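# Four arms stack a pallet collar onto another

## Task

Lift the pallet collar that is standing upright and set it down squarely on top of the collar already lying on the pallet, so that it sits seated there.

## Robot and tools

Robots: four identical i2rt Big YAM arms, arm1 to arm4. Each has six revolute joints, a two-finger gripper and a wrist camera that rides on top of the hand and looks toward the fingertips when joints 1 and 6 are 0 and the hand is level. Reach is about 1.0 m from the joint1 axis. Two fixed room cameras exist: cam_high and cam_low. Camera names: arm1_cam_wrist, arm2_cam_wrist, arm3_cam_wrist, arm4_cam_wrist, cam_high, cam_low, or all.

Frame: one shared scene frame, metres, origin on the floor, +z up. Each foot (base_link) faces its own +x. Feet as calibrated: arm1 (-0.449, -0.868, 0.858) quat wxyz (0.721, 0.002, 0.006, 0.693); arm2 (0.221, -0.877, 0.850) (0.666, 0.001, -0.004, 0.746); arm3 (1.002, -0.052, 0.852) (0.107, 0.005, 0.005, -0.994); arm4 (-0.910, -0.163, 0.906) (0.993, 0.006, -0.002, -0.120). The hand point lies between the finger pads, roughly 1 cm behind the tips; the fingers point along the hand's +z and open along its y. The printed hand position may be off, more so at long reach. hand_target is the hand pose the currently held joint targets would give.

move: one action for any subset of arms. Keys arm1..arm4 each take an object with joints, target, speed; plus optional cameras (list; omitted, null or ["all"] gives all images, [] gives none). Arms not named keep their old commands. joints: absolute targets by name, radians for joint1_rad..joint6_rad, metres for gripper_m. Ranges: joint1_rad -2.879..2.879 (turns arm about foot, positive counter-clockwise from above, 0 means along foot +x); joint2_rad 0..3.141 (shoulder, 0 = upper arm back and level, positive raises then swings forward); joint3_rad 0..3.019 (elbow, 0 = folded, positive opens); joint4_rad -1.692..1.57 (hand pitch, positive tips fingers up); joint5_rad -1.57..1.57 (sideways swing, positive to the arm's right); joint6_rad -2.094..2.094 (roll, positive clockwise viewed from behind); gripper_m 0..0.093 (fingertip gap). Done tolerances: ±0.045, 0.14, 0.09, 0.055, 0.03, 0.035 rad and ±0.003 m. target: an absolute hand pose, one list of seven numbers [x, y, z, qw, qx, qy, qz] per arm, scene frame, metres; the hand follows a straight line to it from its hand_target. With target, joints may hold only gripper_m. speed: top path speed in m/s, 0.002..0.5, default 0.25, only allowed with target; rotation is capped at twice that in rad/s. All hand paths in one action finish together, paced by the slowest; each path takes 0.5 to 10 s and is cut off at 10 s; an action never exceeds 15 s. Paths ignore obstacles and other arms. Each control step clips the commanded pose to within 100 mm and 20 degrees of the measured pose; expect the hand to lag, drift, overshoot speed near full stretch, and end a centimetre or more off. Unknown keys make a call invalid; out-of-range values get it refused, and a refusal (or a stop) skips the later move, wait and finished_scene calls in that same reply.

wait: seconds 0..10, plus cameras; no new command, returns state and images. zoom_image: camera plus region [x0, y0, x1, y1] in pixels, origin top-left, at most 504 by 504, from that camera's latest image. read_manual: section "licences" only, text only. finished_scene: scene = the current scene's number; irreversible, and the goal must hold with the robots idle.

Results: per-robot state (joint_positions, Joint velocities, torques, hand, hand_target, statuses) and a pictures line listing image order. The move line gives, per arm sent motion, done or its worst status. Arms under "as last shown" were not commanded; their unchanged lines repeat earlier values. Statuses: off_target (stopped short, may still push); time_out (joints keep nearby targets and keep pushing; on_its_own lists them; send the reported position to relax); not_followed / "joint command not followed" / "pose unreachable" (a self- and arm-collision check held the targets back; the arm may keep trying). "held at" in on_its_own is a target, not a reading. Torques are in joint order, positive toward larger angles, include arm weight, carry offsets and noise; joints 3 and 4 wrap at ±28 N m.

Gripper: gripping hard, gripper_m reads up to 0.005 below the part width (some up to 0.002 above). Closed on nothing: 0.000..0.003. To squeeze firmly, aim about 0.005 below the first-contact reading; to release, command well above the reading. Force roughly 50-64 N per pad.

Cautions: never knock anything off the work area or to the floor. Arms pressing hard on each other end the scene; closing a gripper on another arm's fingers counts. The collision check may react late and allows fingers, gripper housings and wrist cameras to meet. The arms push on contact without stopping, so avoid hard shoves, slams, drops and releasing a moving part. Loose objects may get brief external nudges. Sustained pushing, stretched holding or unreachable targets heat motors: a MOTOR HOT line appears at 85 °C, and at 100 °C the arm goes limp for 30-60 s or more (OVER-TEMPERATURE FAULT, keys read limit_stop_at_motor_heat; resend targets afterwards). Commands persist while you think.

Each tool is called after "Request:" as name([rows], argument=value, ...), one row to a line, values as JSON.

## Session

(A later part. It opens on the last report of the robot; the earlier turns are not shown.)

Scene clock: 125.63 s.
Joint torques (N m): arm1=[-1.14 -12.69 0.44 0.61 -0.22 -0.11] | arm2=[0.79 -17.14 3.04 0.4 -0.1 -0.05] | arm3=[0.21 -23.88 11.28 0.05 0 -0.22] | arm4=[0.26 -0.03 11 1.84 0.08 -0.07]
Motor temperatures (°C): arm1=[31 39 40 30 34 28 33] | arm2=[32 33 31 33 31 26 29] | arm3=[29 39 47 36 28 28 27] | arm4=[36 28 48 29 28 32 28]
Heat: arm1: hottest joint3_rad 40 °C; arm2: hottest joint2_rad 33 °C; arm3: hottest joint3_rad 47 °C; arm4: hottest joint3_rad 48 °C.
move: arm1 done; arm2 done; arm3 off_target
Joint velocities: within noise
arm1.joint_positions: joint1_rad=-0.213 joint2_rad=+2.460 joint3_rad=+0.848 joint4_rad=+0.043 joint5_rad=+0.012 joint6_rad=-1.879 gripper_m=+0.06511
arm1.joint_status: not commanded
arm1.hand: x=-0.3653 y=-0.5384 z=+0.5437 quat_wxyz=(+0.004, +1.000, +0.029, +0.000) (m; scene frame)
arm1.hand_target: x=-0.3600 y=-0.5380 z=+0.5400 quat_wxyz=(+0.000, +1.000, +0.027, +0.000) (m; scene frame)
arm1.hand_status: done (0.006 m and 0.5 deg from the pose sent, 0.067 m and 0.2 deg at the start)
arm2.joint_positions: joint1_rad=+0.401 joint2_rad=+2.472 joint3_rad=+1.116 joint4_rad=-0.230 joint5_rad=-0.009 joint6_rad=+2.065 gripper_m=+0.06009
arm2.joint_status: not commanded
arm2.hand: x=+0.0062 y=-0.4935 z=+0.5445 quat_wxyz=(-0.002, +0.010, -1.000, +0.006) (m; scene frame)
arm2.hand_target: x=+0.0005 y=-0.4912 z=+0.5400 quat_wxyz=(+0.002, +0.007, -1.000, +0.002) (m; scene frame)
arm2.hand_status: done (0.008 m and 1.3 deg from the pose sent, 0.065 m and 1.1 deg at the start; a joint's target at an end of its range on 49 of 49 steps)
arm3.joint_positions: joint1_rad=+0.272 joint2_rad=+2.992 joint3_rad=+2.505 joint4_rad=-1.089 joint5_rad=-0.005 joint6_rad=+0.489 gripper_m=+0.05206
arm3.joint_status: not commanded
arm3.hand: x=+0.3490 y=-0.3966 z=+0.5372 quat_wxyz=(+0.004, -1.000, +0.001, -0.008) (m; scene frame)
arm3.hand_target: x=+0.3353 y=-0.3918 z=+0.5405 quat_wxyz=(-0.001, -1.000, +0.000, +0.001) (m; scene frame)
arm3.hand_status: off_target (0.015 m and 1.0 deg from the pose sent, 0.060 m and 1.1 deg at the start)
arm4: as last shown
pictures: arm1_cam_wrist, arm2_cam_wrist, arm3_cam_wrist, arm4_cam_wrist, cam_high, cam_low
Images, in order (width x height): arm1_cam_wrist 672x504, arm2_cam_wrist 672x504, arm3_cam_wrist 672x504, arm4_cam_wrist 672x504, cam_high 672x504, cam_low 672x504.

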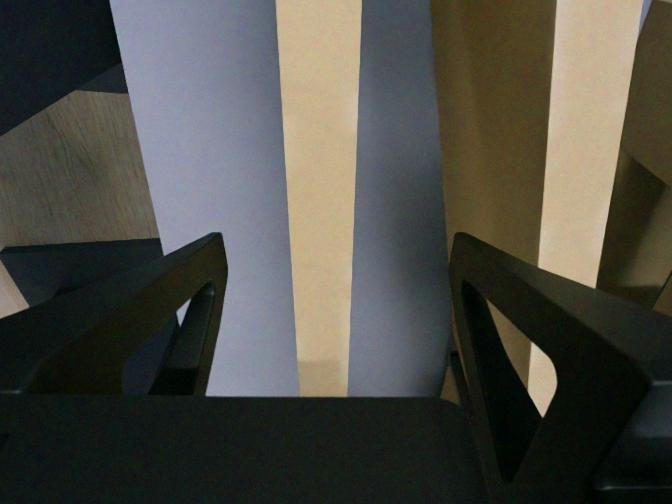

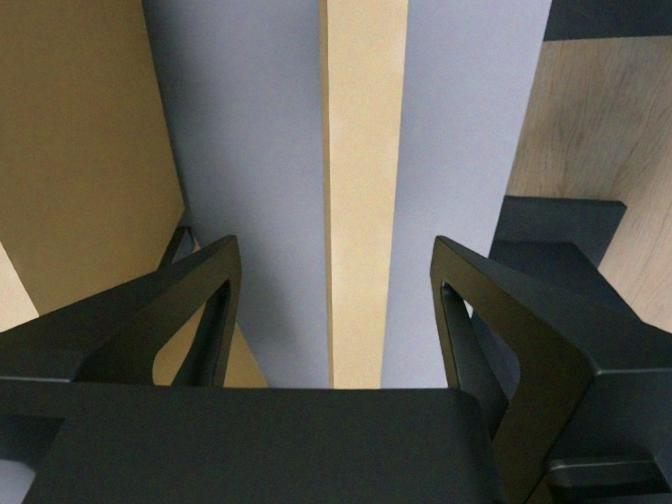

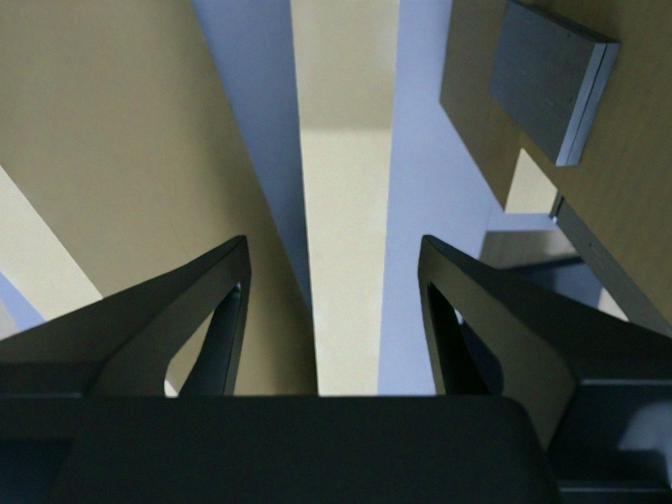

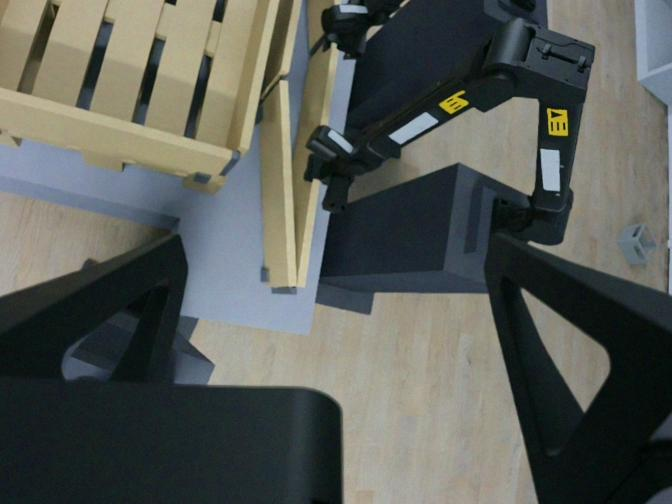

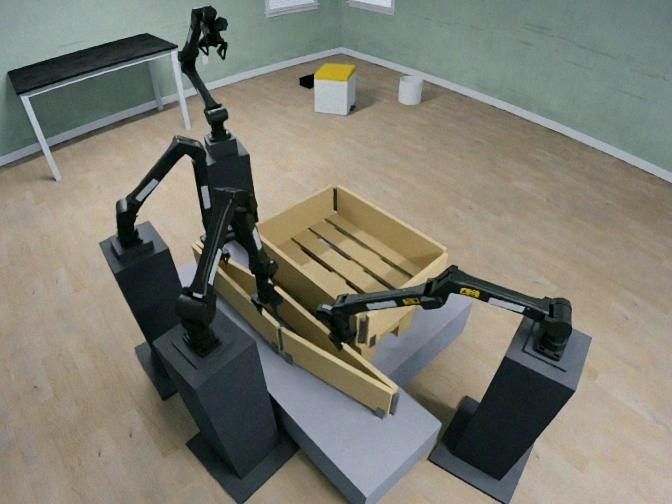

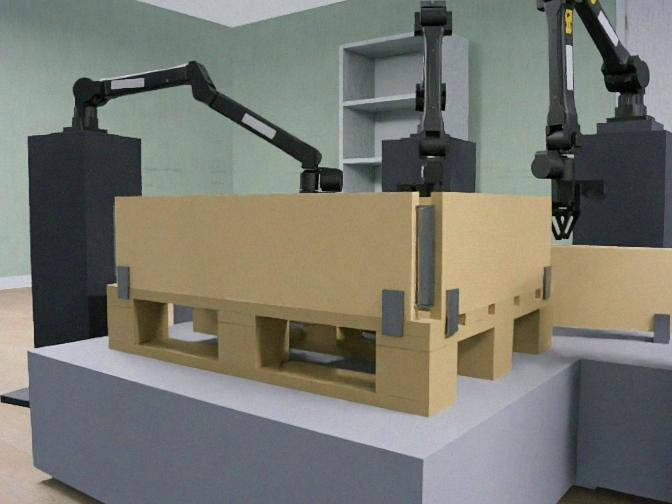

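Request:
move(arm1={"target":[-0.36,-0.5415,0.50,0,0.9995,0.027,0],"speed":0.1}, arm2={"target":[0.0,-0.5,0.50,0,0,1,0],"speed":0.1}, arm3={"target":[0.335,-0.389,0.522,0,1,0,0],"speed":0.1})

Request:
move(arm1={"joints":{"gripper_m":0.026}}, arm2={"joints":{"gripper_m":0.026}}, arm3={"joints":{"gripper_m":0.026}})

Scene clock: 133.40 s.
Joint torques (N m): arm1=[-1.08 -12.86 -0.09 0.58 -0.21 -0.11] | arm2=[0.79 -17.44 2.22 0.4 -0.11 -0.04] | arm3=[0.03 -23.88 11.28 -0.02 -0.01 -0.22] | arm4=[0.15 -0.03 11.02 1.84 0.07 -0.08]
Motor temperatures (°C): arm1=[31 39 40 30 34 28 33] | arm2=[32 34 30 33 31 26 29] | arm3=[29 38 47 36 28 28 27] | arm4=[35 28 49 29 28 32 28]
Heat: arm1: hottest joint3_rad 40 °C; arm2: hottest joint2_rad 34 °C; arm3: hottest joint3_rad 47 °C; arm4: hottest joint3_rad 49 °C.
move: arm1 done; arm2 done; arm3 off_target
Joint velocities: within noise
arm1.joint_positions: joint1_rad=-0.216 joint2_rad=+2.580 joint3_rad=+0.907 joint4_rad=+0.102 joint5_rad=+0.011 joint6_rad=-1.884 gripper_m=+0.06511
arm1.joint_status: not commanded
arm1.hand: x=-0.3656 y=-0.5418 z=+0.5037 quat_wxyz=(+0.004, +1.000, +0.029, +0.000) (m; scene frame)
arm1.hand_target: x=-0.3603 y=-0.5412 z=+0.5001 quat_wxyz=(-0.001, +1.000, +0.027, +0.000) (m; scene frame)
arm1.hand_status: done (0.007 m and 0.5 deg from the pose sent, 0.044 m and 0.5 deg at the start)
arm2.joint_positions: joint1_rad=+0.410 joint2_rad=+2.575 joint3_rad=+1.156 joint4_rad=-0.164 joint5_rad=-0.013 joint6_rad=+2.065 gripper_m=+0.06009
arm2.joint_status: not commanded
arm2.hand: x=+0.0050 y=-0.5004 z=+0.5043 quat_wxyz=(+0.001, +0.015, -1.000, +0.005) (m; scene frame)
arm2.hand_target: x=+0.0002 y=-0.4995 z=+0.5002 quat_wxyz=(+0.004, +0.012, -1.000, +0.002) (m; scene frame)
arm2.hand_status: done (0.007 m and 1.8 deg from the pose sent, 0.045 m and 1.3 deg at the start; a joint's target at an end of its range on 44 of 44 steps)
arm3.joint_positions: joint1_rad=+0.270 joint2_rad=+3.038 joint3_rad=+2.554 joint4_rad=-1.089 joint5_rad=-0.005 joint6_rad=+0.484 gripper_m=+0.05206
arm3.joint_status: not commanded
arm3.hand: x=+0.3480 y=-0.3954 z=+0.5209 quat_wxyz=(+0.004, -1.000, +0.000, -0.006) (m; scene frame)
arm3.hand_target: x=+0.3354 y=-0.3888 z=+0.5224 quat_wxyz=(-0.001, -1.000, -0.001, +0.001) (m; scene frame)
arm3.hand_status: off_target (0.015 m and 0.8 deg from the pose sent, 0.022 m and 1.0 deg at the start)
arm4: as last shown
pictures: arm1_cam_wrist, arm2_cam_wrist, arm3_cam_wrist, arm4_cam_wrist, cam_high, cam_low
Images, in order (width x height): arm1_cam_wrist 672x504, arm2_cam_wrist 672x504, arm3_cam_wrist 672x504, arm4_cam_wrist 672x504, cam_high 672x504, cam_low 672x504.

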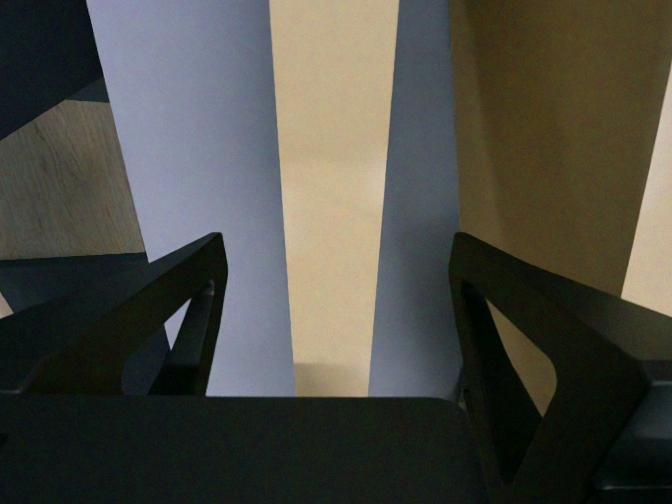

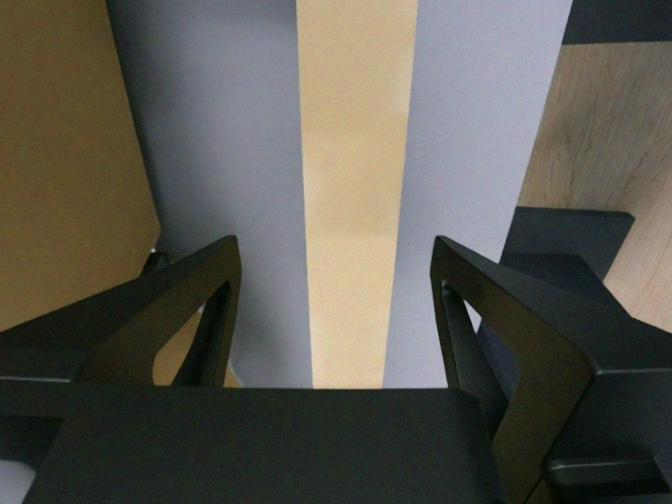

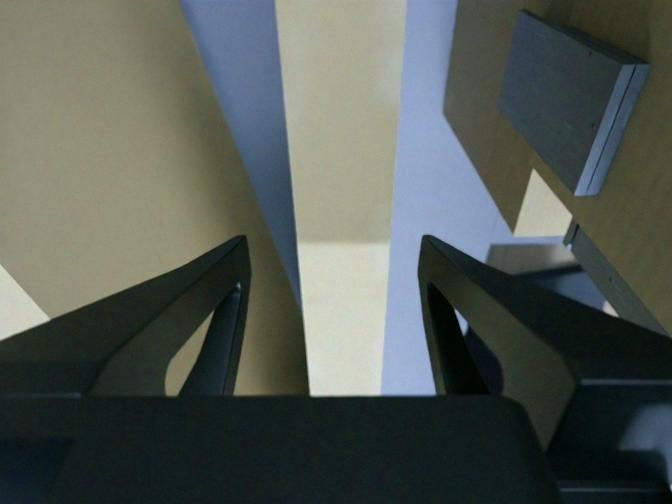

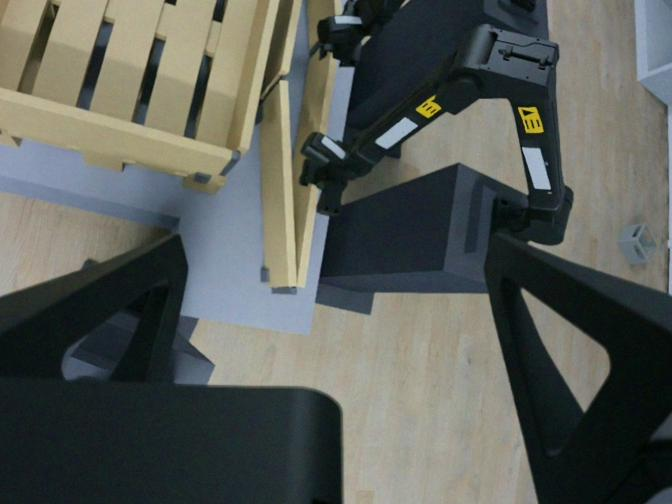

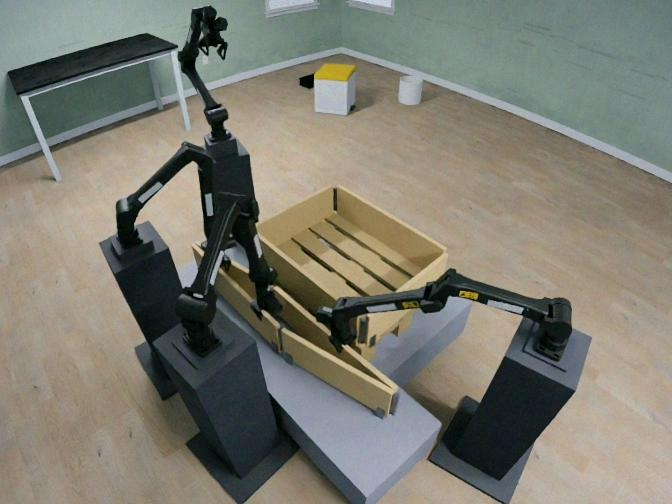

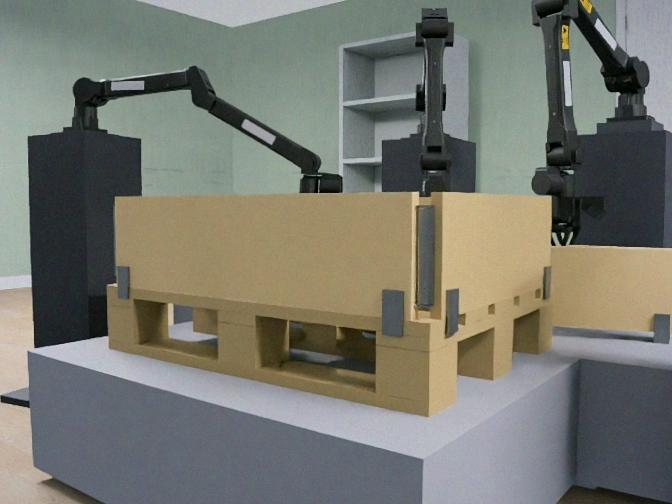

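Scene clock: 134.07 s.
Joint torques (N m): arm1=[-1.14 -12.86 -0.1 0.59 -0.21 -0.11] | arm2=[0.73 -17.44 2.19 0.39 -0.08 -0.05] | arm3=[0.15 -23.71 11.32 0.06 -0.01 -0.22] | arm4=[0.09 0.03 11.02 1.87 0.07 -0.07]
Motor temperatures (°C): arm1=[31 39 40 30 34 28 33] | arm2=[32 34 30 33 31 26 29] | arm3=[29 39 47 36 28 28 27] | arm4=[35 28 49 29 28 32 28]
Heat: arm1: hottest joint3_rad 40 °C; arm2: hottest joint2_rad 34 °C; arm3: hottest joint3_rad 47 °C; arm4: hottest joint3_rad 49 °C.
move: arm1 done; arm2 done; arm3 done
Joint velocities: within noise
arm1.joint_positions: joint1_rad=-0.216 joint2_rad=+2.580 joint3_rad=+0.907 joint4_rad=+0.102 joint5_rad=+0.011 joint6_rad=-1.885 gripper_m=+0.02620
arm1.joint_status: all done
arm1.hand: x=-0.3656 y=-0.5418 z=+0.5037 quat_wxyz=(+0.004, +1.000, +0.030, +0.000) (m; scene frame)
arm1.hand_target: x=-0.3603 y=-0.5412 z=+0.5001 quat_wxyz=(-0.001, +1.000, +0.028, +0.000) (m; scene frame)
arm1.hand_status: not commanded
arm2.joint_positions: joint1_rad=+0.410 joint2_rad=+2.575 joint3_rad=+1.156 joint4_rad=-0.164 joint5_rad=-0.013 joint6_rad=+2.065 gripper_m=+0.02616
arm2.joint_status: all done
arm2.hand: x=+0.0050 y=-0.5004 z=+0.5043 quat_wxyz=(+0.001, +0.015, -1.000, +0.005) (m; scene frame)
arm2.hand_target: x=+0.0003 y=-0.4994 z=+0.5002 quat_wxyz=(+0.004, +0.012, -1.000, +0.002) (m; scene frame)
arm2.hand_status: not commanded
arm3.joint_positions: joint1_rad=+0.269 joint2_rad=+3.038 joint3_rad=+2.554 joint4_rad=-1.090 joint5_rad=-0.005 joint6_rad=+0.484 gripper_m=+0.02610
arm3.joint_status: all done
arm3.hand: x=+0.3480 y=-0.3945 z=+0.5209 quat_wxyz=(+0.004, -1.000, +0.000, -0.007) (m; scene frame)
arm3.hand_target: x=+0.3356 y=-0.3889 z=+0.5224 quat_wxyz=(+0.000, -1.000, -0.001, +0.001) (m; scene frame)
arm3.hand_status: not commanded
arm4: as last shown
pictures: arm1_cam_wrist, arm2_cam_wrist, arm3_cam_wrist, arm4_cam_wrist, cam_high, cam_low
Images, in order (width x height): arm1_cam_wrist 672x504, arm2_cam_wrist 672x504, arm3_cam_wrist 672x504, arm4_cam_wrist 672x504, cam_high 672x504, cam_low 672x504.

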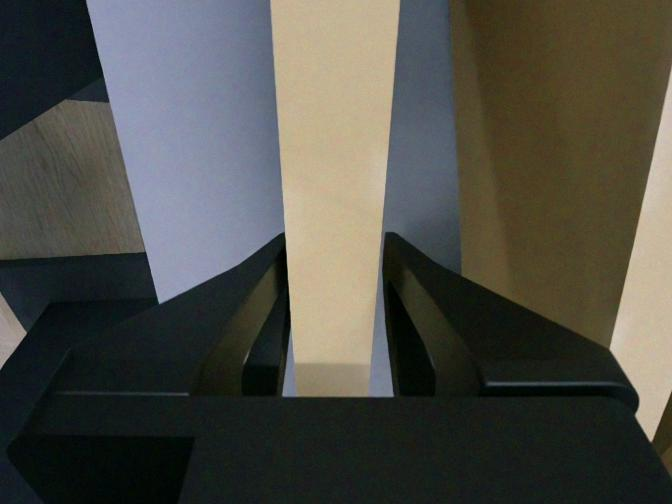

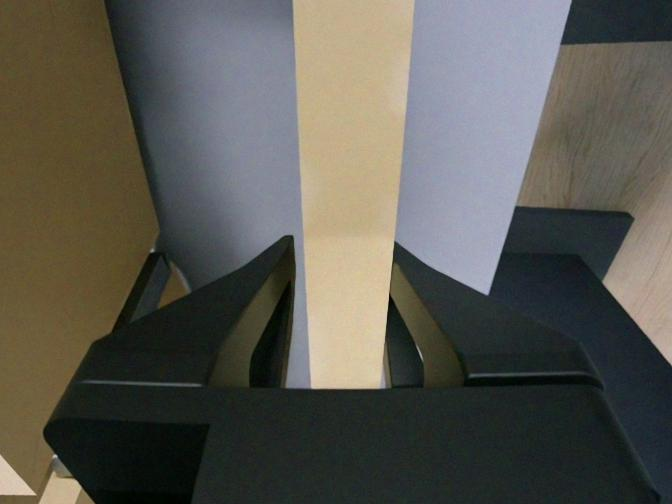

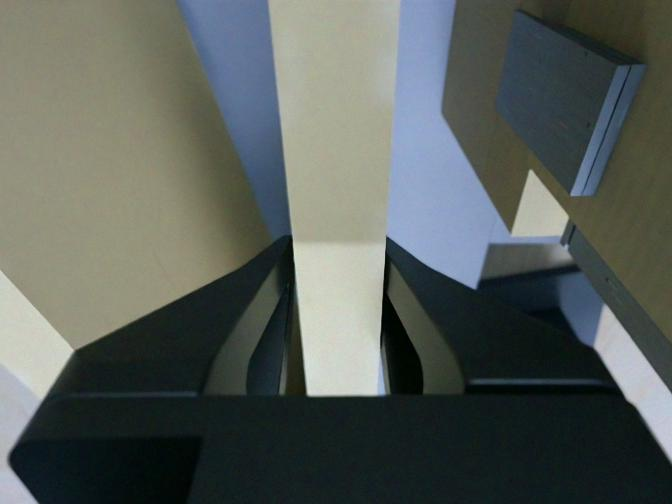

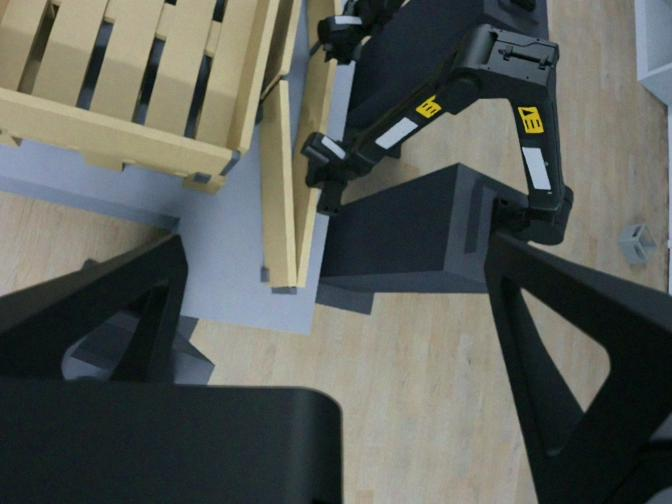

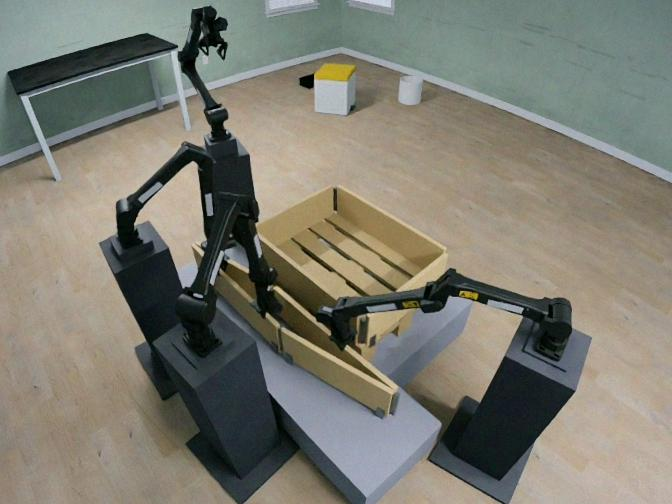

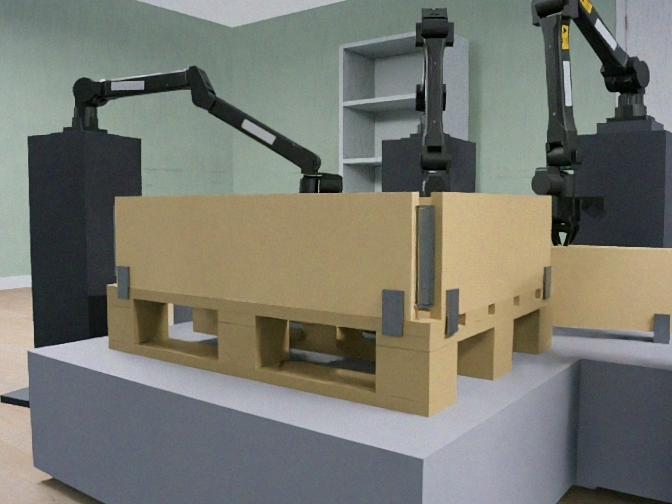

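Request:
move(arm1={"joints":{"gripper_m":0.010}}, arm2={"joints":{"gripper_m":0.010}}, arm3={"joints":{"gripper_m":0.010}}, cameras=[])

Request:
move(arm1={"target":[-0.36,-0.5412,0.58,0,0.9995,0.028,0],"speed":0.08}, arm2={"target":[0.0,-0.4995,0.58,0.004,0.012,-1,0.002],"speed":0.08}, arm3={"target":[0.3356,-0.3889,0.603,0,1,0,0],"speed":0.08})

Scene clock: 142.27 s.
Joint torques (N m): arm1=[-1.08 -12.86 -0.09 0.57 -0.17 -0.11] | arm2=[0.44 -17.38 2.26 0.39 0.02 -0.05] | arm3=[0.21 -23.71 11.32 0.1 0.04 -0.15] | arm4=[0.21 -0.03 11.03 1.85 0.08 -0.07]
Motor temperatures (°C): arm1=[31 40 39 30 34 28 33] | arm2=[32 34 30 33 31 26 29] | arm3=[29 40 49 36 28 28 27] | arm4=[35 28 49 29 28 32 28]
Heat: arm1: hottest joint2_rad 40 °C; arm2: hottest joint2_rad 34 °C; arm3: hottest joint3_rad 49 °C; arm4: hottest joint3_rad 49 °C.
move: arm1 off_target; arm2 off_target; arm3 off_target
Joint velocities: within noise
arm1.joint_positions: joint1_rad=-0.216 joint2_rad=+2.580 joint3_rad=+0.907 joint4_rad=+0.102 joint5_rad=+0.011 joint6_rad=-1.885 gripper_m=+0.01842
arm1.joint_status: gripper_m off_target (ended at +0.01846, target +0.01000)
arm1.hand: x=-0.3655 y=-0.5419 z=+0.5037 quat_wxyz=(+0.004, +1.000, +0.030, +0.000) (m; scene frame)
arm1.hand_target: x=-0.3602 y=-0.5414 z=+0.5001 quat_wxyz=(+0.000, +1.000, +0.028, +0.000) (m; scene frame)
arm1.hand_status: not commanded
arm2.joint_positions: joint1_rad=+0.414 joint2_rad=+2.575 joint3_rad=+1.156 joint4_rad=-0.164 joint5_rad=-0.009 joint6_rad=+2.065 gripper_m=+0.01953
arm2.joint_status: gripper_m off_target (ended at +0.01956, target +0.01000)
arm2.hand: x=+0.0045 y=-0.5013 z=+0.5042 quat_wxyz=(-0.001, +0.017, -1.000, +0.004) (m; scene frame)
arm2.hand_target: x=+0.0014 y=-0.4989 z=+0.5002 quat_wxyz=(+0.001, +0.012, -1.000, +0.000) (m; scene frame)
arm2.hand_status: not commanded
arm3.joint_positions: joint1_rad=+0.269 joint2_rad=+3.038 joint3_rad=+2.554 joint4_rad=-1.094 joint5_rad=-0.007 joint6_rad=+0.467 gripper_m=+0.02060
arm3.joint_status: gripper_m off_target (ended at +0.02063, target +0.01000)
arm3.hand: x=+0.3486 y=-0.3941 z=+0.5209 quat_wxyz=(+0.004, -1.000, -0.008, -0.009) (m; scene frame)
arm3.hand_target: x=+0.3357 y=-0.3887 z=+0.5224 quat_wxyz=(+0.000, -1.000, -0.005, +0.001) (m; scene frame)
arm3.hand_status: not commanded
arm4: as last shown
pictures: none
No camera images: "cameras" was empty.

Scene clock: 144.07 s.
Joint torques (N m): arm1=[1.44 -21.01 -4.18 -0.57 -0.75 -0.07] | arm2=[0.38 -25.82 0.7 -1.61 0.04 -0.07] | arm3=[1.08 -33.32 7.06 -1.77 0.49 -0.02] | arm4=[0.15 -0.09 10.99 1.81 0.08 -0.08]
Motor temperatures (°C): arm1=[31 40 39 30 34 28 33] | arm2=[32 35 30 33 31 26 29] | arm3=[29 41 49 36 28 28 28] | arm4=[35 28 49 29 28 32 28]
Heat: arm1: hottest joint2_rad 40 °C; arm2: hottest joint2_rad 35 °C; arm3: hottest joint3_rad 49 °C; arm4: hottest joint3_rad 49 °C.
move: arm1 off_target; arm2 off_target; arm3 off_target
Joint velocities: within noise
arm1.joint_positions: joint1_rad=-0.247 joint2_rad=+2.457 joint3_rad=+0.832 joint4_rad=+0.033 joint5_rad=+0.028 joint6_rad=-1.893 gripper_m=+0.01842
arm1.joint_status: not commanded
arm1.hand: x=-0.3543 y=-0.5526 z=+0.5448 quat_wxyz=(+0.017, +1.000, +0.019, +0.005) (m; scene frame)
arm1.hand_target: x=-0.3592 y=-0.5398 z=+0.5759 quat_wxyz=(-0.005, +1.000, +0.030, +0.002) (m; scene frame)
arm1.hand_status: off_target (0.037 m and 2.3 deg from the pose sent, 0.076 m and 0.5 deg at the start)
arm2.joint_positions: joint1_rad=+0.416 joint2_rad=+2.481 joint3_rad=+1.064 joint4_rad=-0.197 joint5_rad=-0.024 joint6_rad=+2.066 gripper_m=+0.01953
arm2.joint_status: not commanded
arm2.hand: x=+0.0123 y=-0.5216 z=+0.5375 quat_wxyz=(-0.002, +0.016, -1.000, +0.021) (m; scene frame)
arm2.hand_target: x=-0.0022 y=-0.4987 z=+0.5766 quat_wxyz=(+0.011, +0.012, -1.000, -0.001) (m; scene frame)
arm2.hand_status: off_target (0.049 m and 2.3 deg from the pose sent, 0.076 m and 0.9 deg at the start)
arm3.joint_positions: joint1_rad=+0.257 joint2_rad=+2.961 joint3_rad=+2.416 joint4_rad=-1.032 joint5_rad=-0.019 joint6_rad=+0.466 gripper_m=+0.02074
arm3.joint_status: not commanded
arm3.hand: x=+0.3548 y=-0.3835 z=+0.5302 quat_wxyz=(-0.002, -1.000, -0.003, -0.012) (m; scene frame)
arm3.hand_target: x=+0.3317 y=-0.3913 z=+0.5981 quat_wxyz=(-0.003, -1.000, +0.000, +0.006) (m; scene frame)
arm3.hand_status: off_target (0.075 m and 1.4 deg from the pose sent, 0.083 m and 1.4 deg at the start)
arm4.joint_positions: joint1_rad=+0.170 joint2_rad=+0.616 joint3_rad=+1.374 joint4_rad=-1.499 joint5_rad=+0.177 joint6_rad=-0.496 gripper_m=+0.09396
arm4.joint_status: not commanded
arm4.hand: x=-0.7070 y=-0.2144 z=+1.4101 quat_wxyz=(-0.367, +0.155, -0.899, +0.185) (m; scene frame)
arm4.hand_target: x=-0.7087 y=-0.2144 z=+1.4233 quat_wxyz=(-0.381, +0.153, -0.892, +0.188) (m; scene frame)
arm4.hand_status: not commanded
pictures: arm1_cam_wrist, arm2_cam_wrist, arm3_cam_wrist, arm4_cam_wrist, cam_high, cam_low
Images, in order (width x height): arm1_cam_wrist 672x504, arm2_cam_wrist 672x504, arm3_cam_wrist 672x504, arm4_cam_wrist 672x504, cam_high 672x504, cam_low 672x504.

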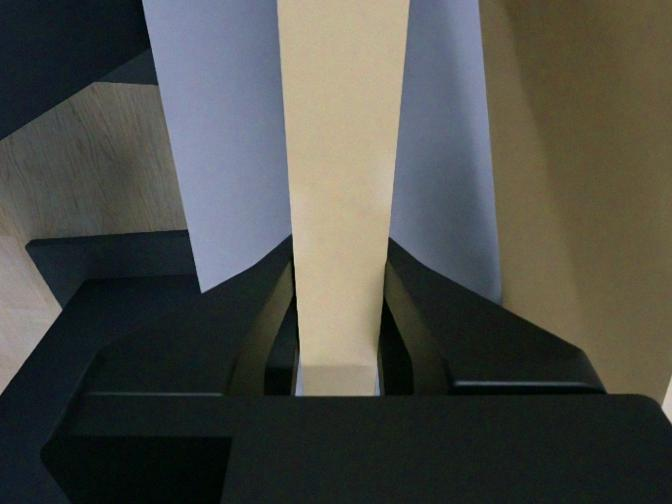

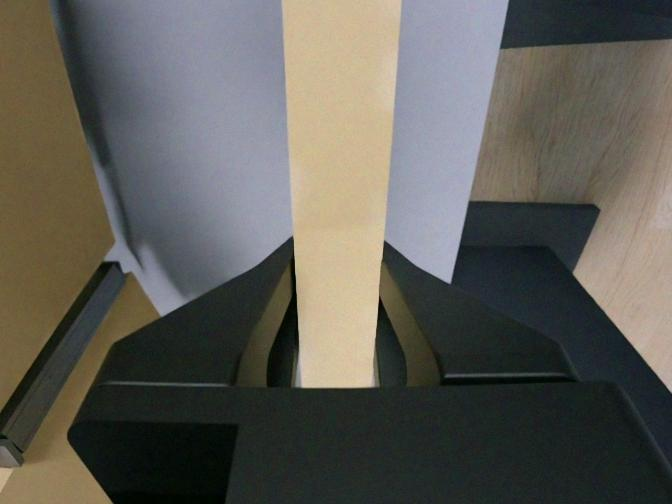

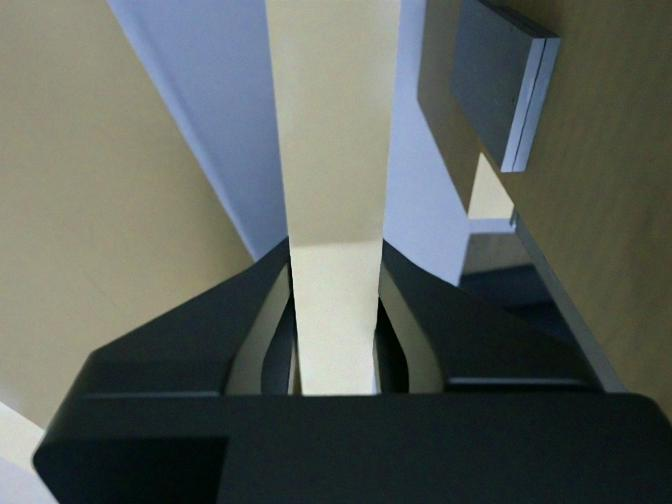

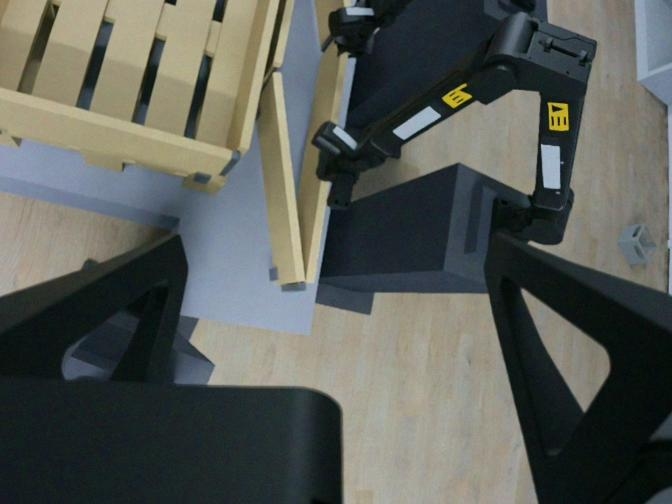

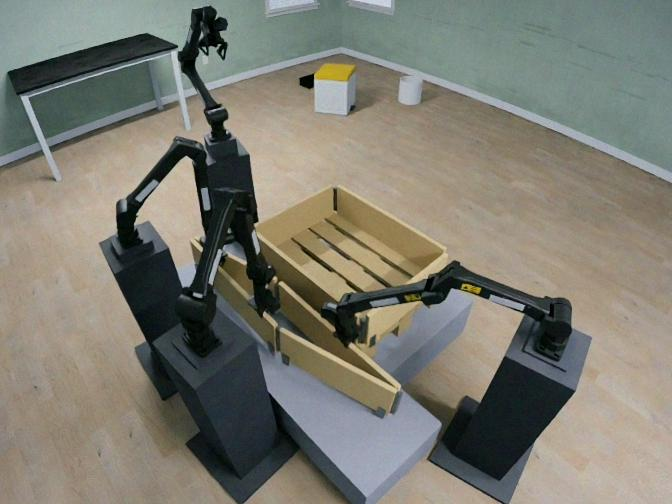

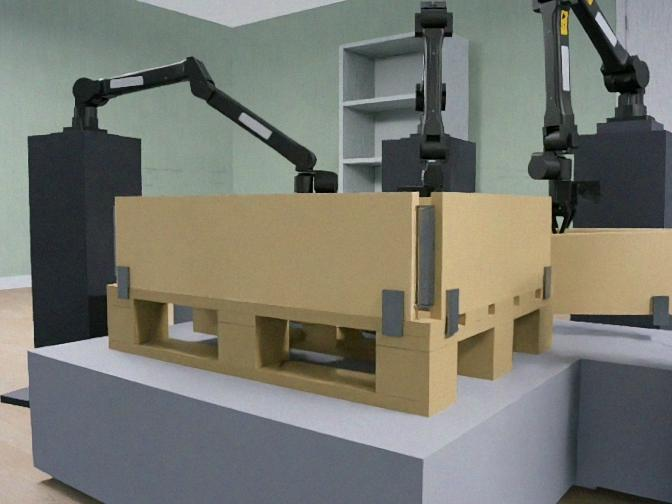

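Request:
move(arm1={"target":[-0.36,-0.53,0.88,0,0.9995,0.028,0],"speed":0.1}, arm2={"target":[0.0,-0.48,0.89,0.004,0.012,-1,0.002],"speed":0.1}, arm3={"target":[0.33,-0.40,0.92,0,1,0,0],"speed":0.1})

Scene clock: 152.37 s.
Joint torques (N m): arm1=[2.67 -16.21 12.56 -2.21 -0.97 0.18] | arm2=[-1.96 -25 14.17 -2.82 0.96 -0.08] | arm3=[1.61 -33.9 12.96 -3.15 0.81 0.07] | arm4=[0.15 -0.09 11.04 1.83 0.07 -0.07]
Motor temperatures (°C): arm1=[31 41 39 30 34 28 33] | arm2=[32 35 30 33 31 26 30] | arm3=[29 43 47 36 28 28 28] | arm4=[35 28 49 29 28 31 28]
Heat: arm1: hottest joint2_rad 41 °C; arm2: hottest joint2_rad 35 °C; arm3: hottest joint3_rad 47 °C; arm4: hottest joint3_rad 49 °C.
move: arm1 off_target; arm2 off_target; arm3 off_target
Joint velocities: within noise
arm1.joint_positions: joint1_rad=-0.249 joint2_rad=+1.563 joint3_rad=+0.711 joint4_rad=-0.813 joint5_rad=+0.032 joint6_rad=-1.905 gripper_m=+0.01842
arm1.joint_status: not commanded
arm1.hand: x=-0.3548 y=-0.5681 z=+0.8326 quat_wxyz=(+0.052, +0.998, +0.025, -0.005) (m; scene frame)
arm1.hand_target: x=-0.3597 y=-0.5324 z=+0.8769 quat_wxyz=(-0.001, +1.000, +0.031, -0.001) (m; scene frame)
arm1.hand_status: off_target (0.061 m and 6.0 deg from the pose sent, 0.336 m and 2.3 deg at the start)
arm2.joint_positions: joint1_rad=+0.421 joint2_rad=+1.812 joint3_rad=+0.988 joint4_rad=-0.901 joint5_rad=-0.037 joint6_rad=+2.045 gripper_m=+0.01954
arm2.joint_status: not commanded
arm2.hand: x=+0.0131 y=-0.5349 z=+0.8102 quat_wxyz=(-0.023, +0.028, -0.997, +0.072) (m; scene frame)
arm2.hand_target: x=+0.0027 y=-0.4862 z=+0.8863 quat_wxyz=(+0.004, +0.011, -1.000, +0.001) (m; scene frame)
arm2.hand_status: off_target (0.098 m and 8.9 deg from the pose sent, 0.355 m and 2.3 deg at the start; pose on its path clipped on 36 of 132 steps)
arm3.joint_positions: joint1_rad=+0.257 joint2_rad=+2.592 joint3_rad=+2.316 joint4_rad=-1.337 joint5_rad=-0.028 joint6_rad=+0.463 gripper_m=+0.02203
arm3.joint_status: not commanded
arm3.hand: x=+0.3484 y=-0.3901 z=+0.7632 quat_wxyz=(+0.002, -1.000, -0.004, -0.030) (m; scene frame)
arm3.hand_target: x=+0.3379 y=-0.3959 z=+0.8570 quat_wxyz=(-0.002, -1.000, +0.000, +0.002) (m; scene frame)
arm3.hand_status: off_target (0.158 m and 3.5 deg from the pose sent, 0.391 m and 1.4 deg at the start; pose on its path clipped on 122 of 132 steps)
arm4: as last shown
pictures: arm1_cam_wrist, arm2_cam_wrist, arm3_cam_wrist, arm4_cam_wrist, cam_high, cam_low
Images, in order (width x height): arm1_cam_wrist 672x504, arm2_cam_wrist 672x504, arm3_cam_wrist 672x504, arm4_cam_wrist 672x504, cam_high 672x504, cam_low 672x504.

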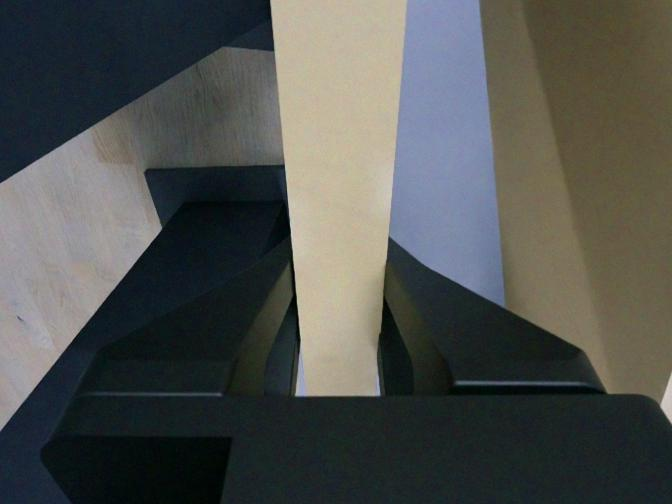

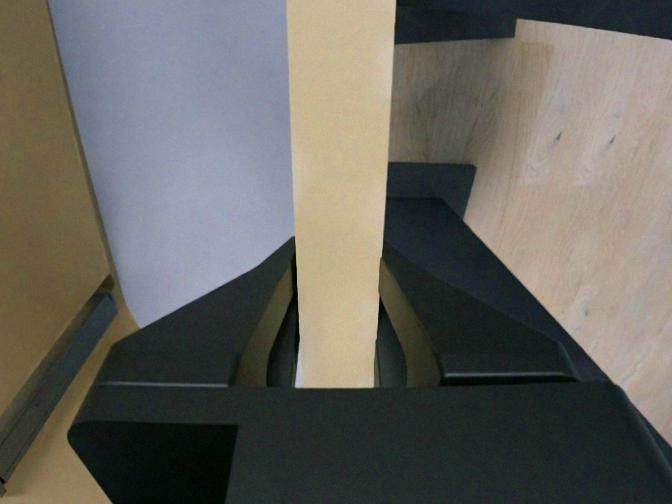

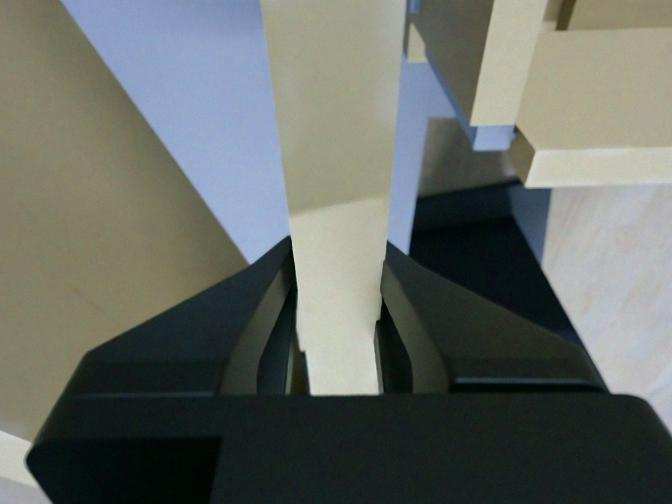

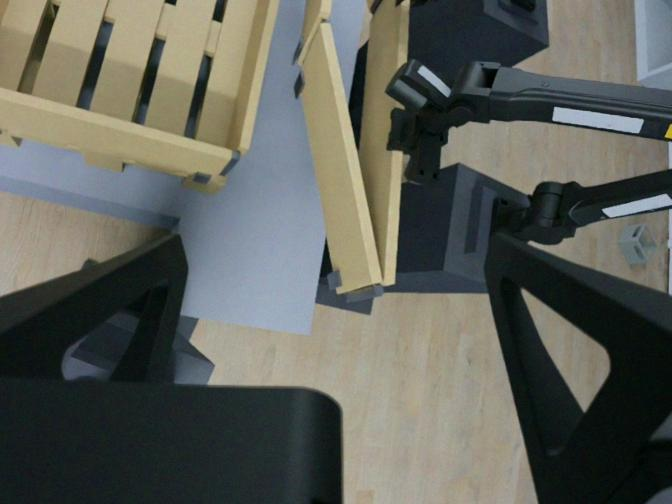

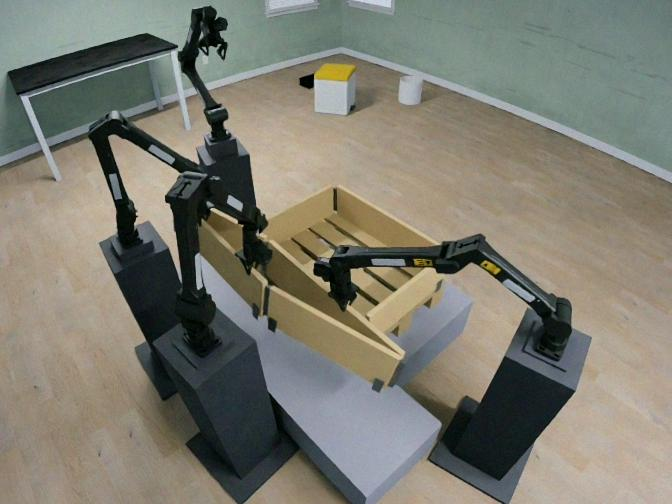

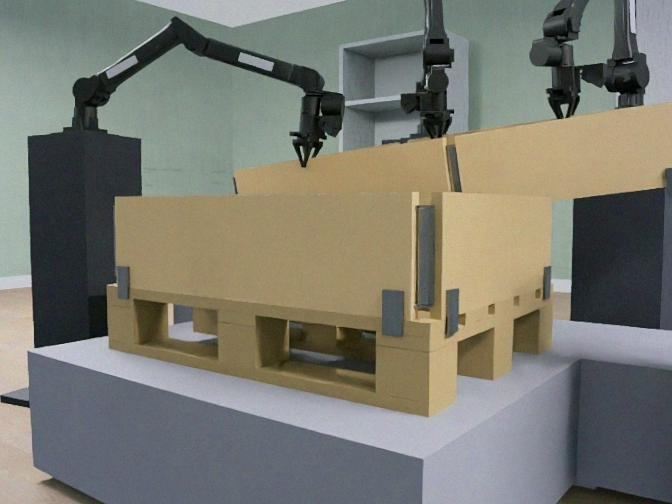

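Request:
move(arm3={"joints":{"joint1_rad":0.26,"joint2_rad":2.32,"joint3_rad":2.3,"joint4_rad":-1.29}}, cameras=["cam_high","cam_low","arm4_cam_wrist"])

Scene clock: 164.40 s.
Joint torques (N m): arm1=[2.26 -15.5 12.63 -2.04 -0.98 0.19] | arm2=[-1.9 -22.59 13.7 -1.87 0.6 -0.08] | arm3=[1.44 -40.53 13.57 0.12 0.7 0.2] | arm4=[0.26 -0.03 11.04 1.84 0.08 -0.07]
Motor temperatures (°C): arm1=[31 41 40 30 35 28 34] | arm2=[32 35 31 33 31 26 30] | arm3=[29 47 48 36 29 28 29] | arm4=[35 27 49 29 28 31 28]
Heat: arm1: hottest joint2_rad 41 °C; arm2: hottest joint2_rad 35 °C; arm3: hottest joint3_rad 48 °C; arm4: hottest joint3_rad 49 °C.
move: arm3 time_out
Joint velocities: within noise
arm1.joint_positions: joint1_rad=-0.244 joint2_rad=+1.554 joint3_rad=+0.711 joint4_rad=-0.816 joint5_rad=+0.032 joint6_rad=-1.908 gripper_m=+0.01842
arm1.joint_status: not commanded
arm1.hand: x=-0.3561 y=-0.5671 z=+0.8352 quat_wxyz=(+0.050, +0.998, +0.029, -0.004) (m; scene frame)
arm1.hand_target: x=-0.3598 y=-0.5323 z=+0.8769 quat_wxyz=(-0.001, +0.999, +0.032, -0.001) (m; scene frame)
arm1.hand_status: not commanded
arm2.joint_positions: joint1_rad=+0.421 joint2_rad=+1.784 joint3_rad=+0.997 joint4_rad=-0.925 joint5_rad=-0.027 joint6_rad=+2.045 gripper_m=+0.01954
arm2.joint_status: not commanded
arm2.hand: x=+0.0127 y=-0.5313 z=+0.8237 quat_wxyz=(-0.024, +0.029, -0.997, +0.065) (m; scene frame)
arm2.hand_target: x=+0.0029 y=-0.4862 z=+0.8863 quat_wxyz=(+0.004, +0.011, -1.000, +0.001) (m; scene frame)
arm2.hand_status: not commanded
arm3.joint_positions: joint1_rad=+0.257 joint2_rad=+2.504 joint3_rad=+2.236 joint4_rad=-1.287 joint5_rad=-0.025 joint6_rad=+0.450 gripper_m=+0.02201
arm3.joint_status: joint2_rad time_out (moved -0.088 of -0.272); the others done
arm3.on_its_own: joint2_rad reads +2.504 and still pushes toward +2.320 since a time_out
arm3.hand: x=+0.3464 y=-0.3907 z=+0.7970 quat_wxyz=(-0.010, -1.000, -0.011, -0.003) (m; scene frame)
arm3.hand_target: x=+0.3132 y=-0.4078 z=+0.9579 quat_wxyz=(-0.056, -0.992, +0.000, +0.108) (m; scene frame)
arm3.hand_status: not commanded
arm4: as last shown
pictures: arm4_cam_wrist, cam_high, cam_low
Images, in order (width x height): arm4_cam_wrist 672x504, cam_high 672x504, cam_low 672x504.

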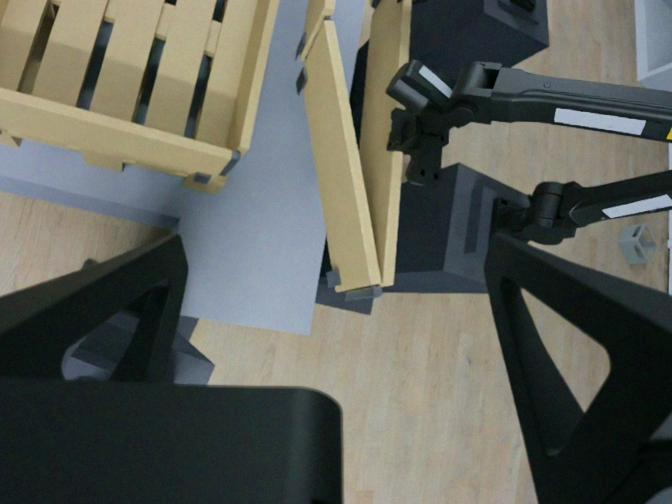

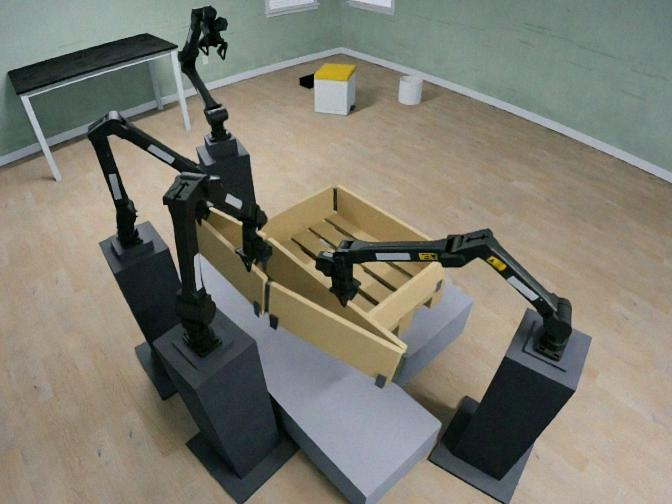

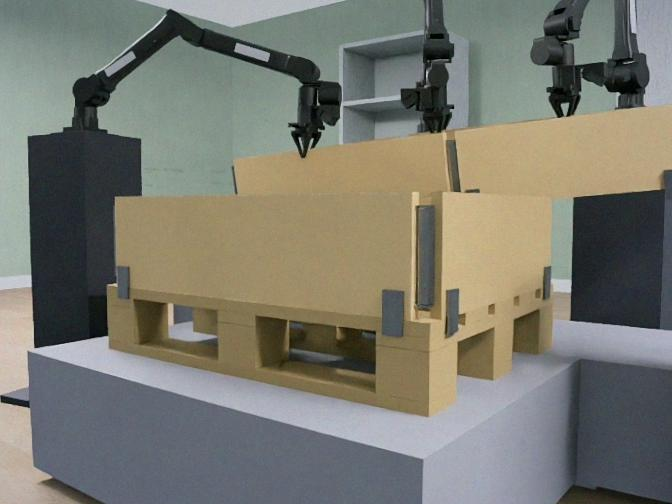

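Request:
move(arm3={"joints":{"joint2_rad":2.22,"joint3_rad":2.26,"joint4_rad":-1.30}}, cameras=["cam_high","cam_low","arm4_cam_wrist"])

Scene clock: 171.37 s.
Joint torques (N m): arm1=[2.26 -15.56 12.22 -2.03 -1.1 0.23] | arm2=[-1.9 -20.48 13.26 -1.13 0.11 -0.08] | arm3=[1.61 -42.99 14.35 -0.32 0.42 0.27] | arm4=[0.09 -0.03 11.03 1.84 0.07 -0.07]
Motor temperatures (°C): arm1=[31 41 40 30 35 28 34] | arm2=[32 35 33 33 31 26 30] | arm3=[29 50 48 36 29 28 29] | arm4=[35 27 49 29 28 31 28]
Heat: arm1: hottest joint2_rad 41 °C; arm2: hottest joint2_rad 35 °C; arm3: hottest joint2_rad 50 °C; arm4: hottest joint3_rad 49 °C.
move: arm3 time_out
Joint velocities: within noise
arm1.joint_positions: joint1_rad=-0.244 joint2_rad=+1.553 joint3_rad=+0.716 joint4_rad=-0.816 joint5_rad=+0.035 joint6_rad=-1.910 gripper_m=+0.01842
arm1.joint_status: not commanded
arm1.hand: x=-0.3548 y=-0.5644 z=+0.8366 quat_wxyz=(+0.047, +0.998, +0.029, -0.001) (m; scene frame)
arm1.hand_target: x=-0.3597 y=-0.5323 z=+0.8770 quat_wxyz=(-0.001, +1.000, +0.031, -0.001) (m; scene frame)
arm1.hand_status: not commanded
arm2.joint_positions: joint1_rad=+0.420 joint2_rad=+1.760 joint3_rad=+1.005 joint4_rad=-0.945 joint5_rad=-0.006 joint6_rad=+2.045 gripper_m=+0.01954
arm2.joint_status: not commanded
arm2.hand: x=+0.0145 y=-0.5270 z=+0.8355 quat_wxyz=(-0.031, +0.029, -0.998, +0.054) (m; scene frame)
arm2.hand_target: x=+0.0046 y=-0.4857 z=+0.8863 quat_wxyz=(-0.001, +0.011, -1.000, -0.001) (m; scene frame)
arm2.hand_status: not commanded
arm3.joint_positions: joint1_rad=+0.257 joint2_rad=+2.437 joint3_rad=+2.187 joint4_rad=-1.281 joint5_rad=-0.017 joint6_rad=+0.443 gripper_m=+0.02162
arm3.joint_status: joint2_rad time_out (moved -0.067 of -0.284); the others done
arm3.on_its_own: joint2_rad reads +2.437 and still pushes toward +2.220 since a time_out
arm3.hand: x=+0.3497 y=-0.3878 z=+0.8263 quat_wxyz=(-0.011, -1.000, -0.015, +0.010) (m; scene frame)
arm3.hand_target: x=+0.3237 y=-0.4027 z=+1.0143 quat_wxyz=(-0.068, -0.989, +0.000, +0.132) (m; scene frame)
arm3.hand_status: not commanded
arm4: as last shown
pictures: arm4_cam_wrist, cam_high, cam_low
Images, in order (width x height): arm4_cam_wrist 672x504, cam_high 672x504, cam_low 672x504.

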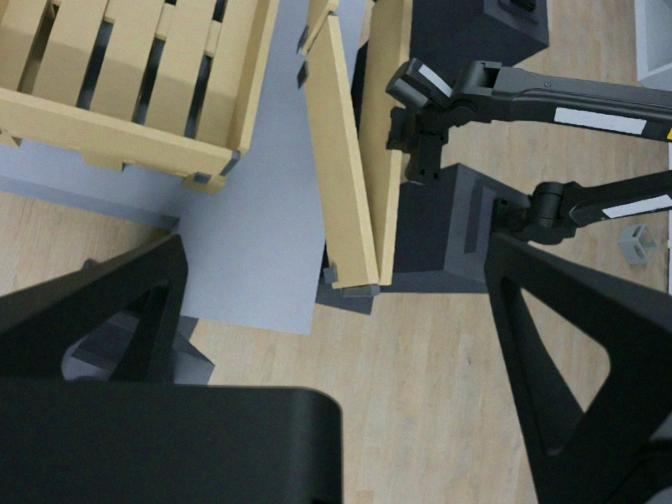

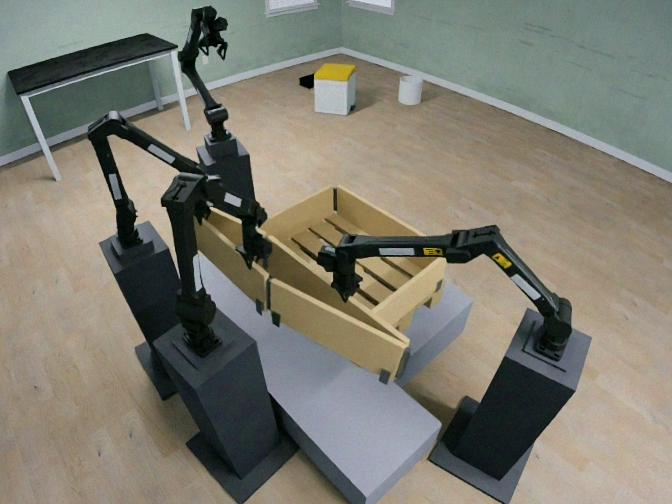

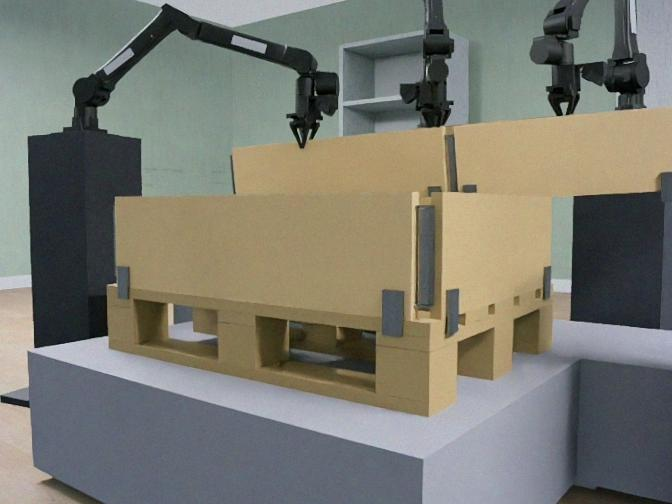

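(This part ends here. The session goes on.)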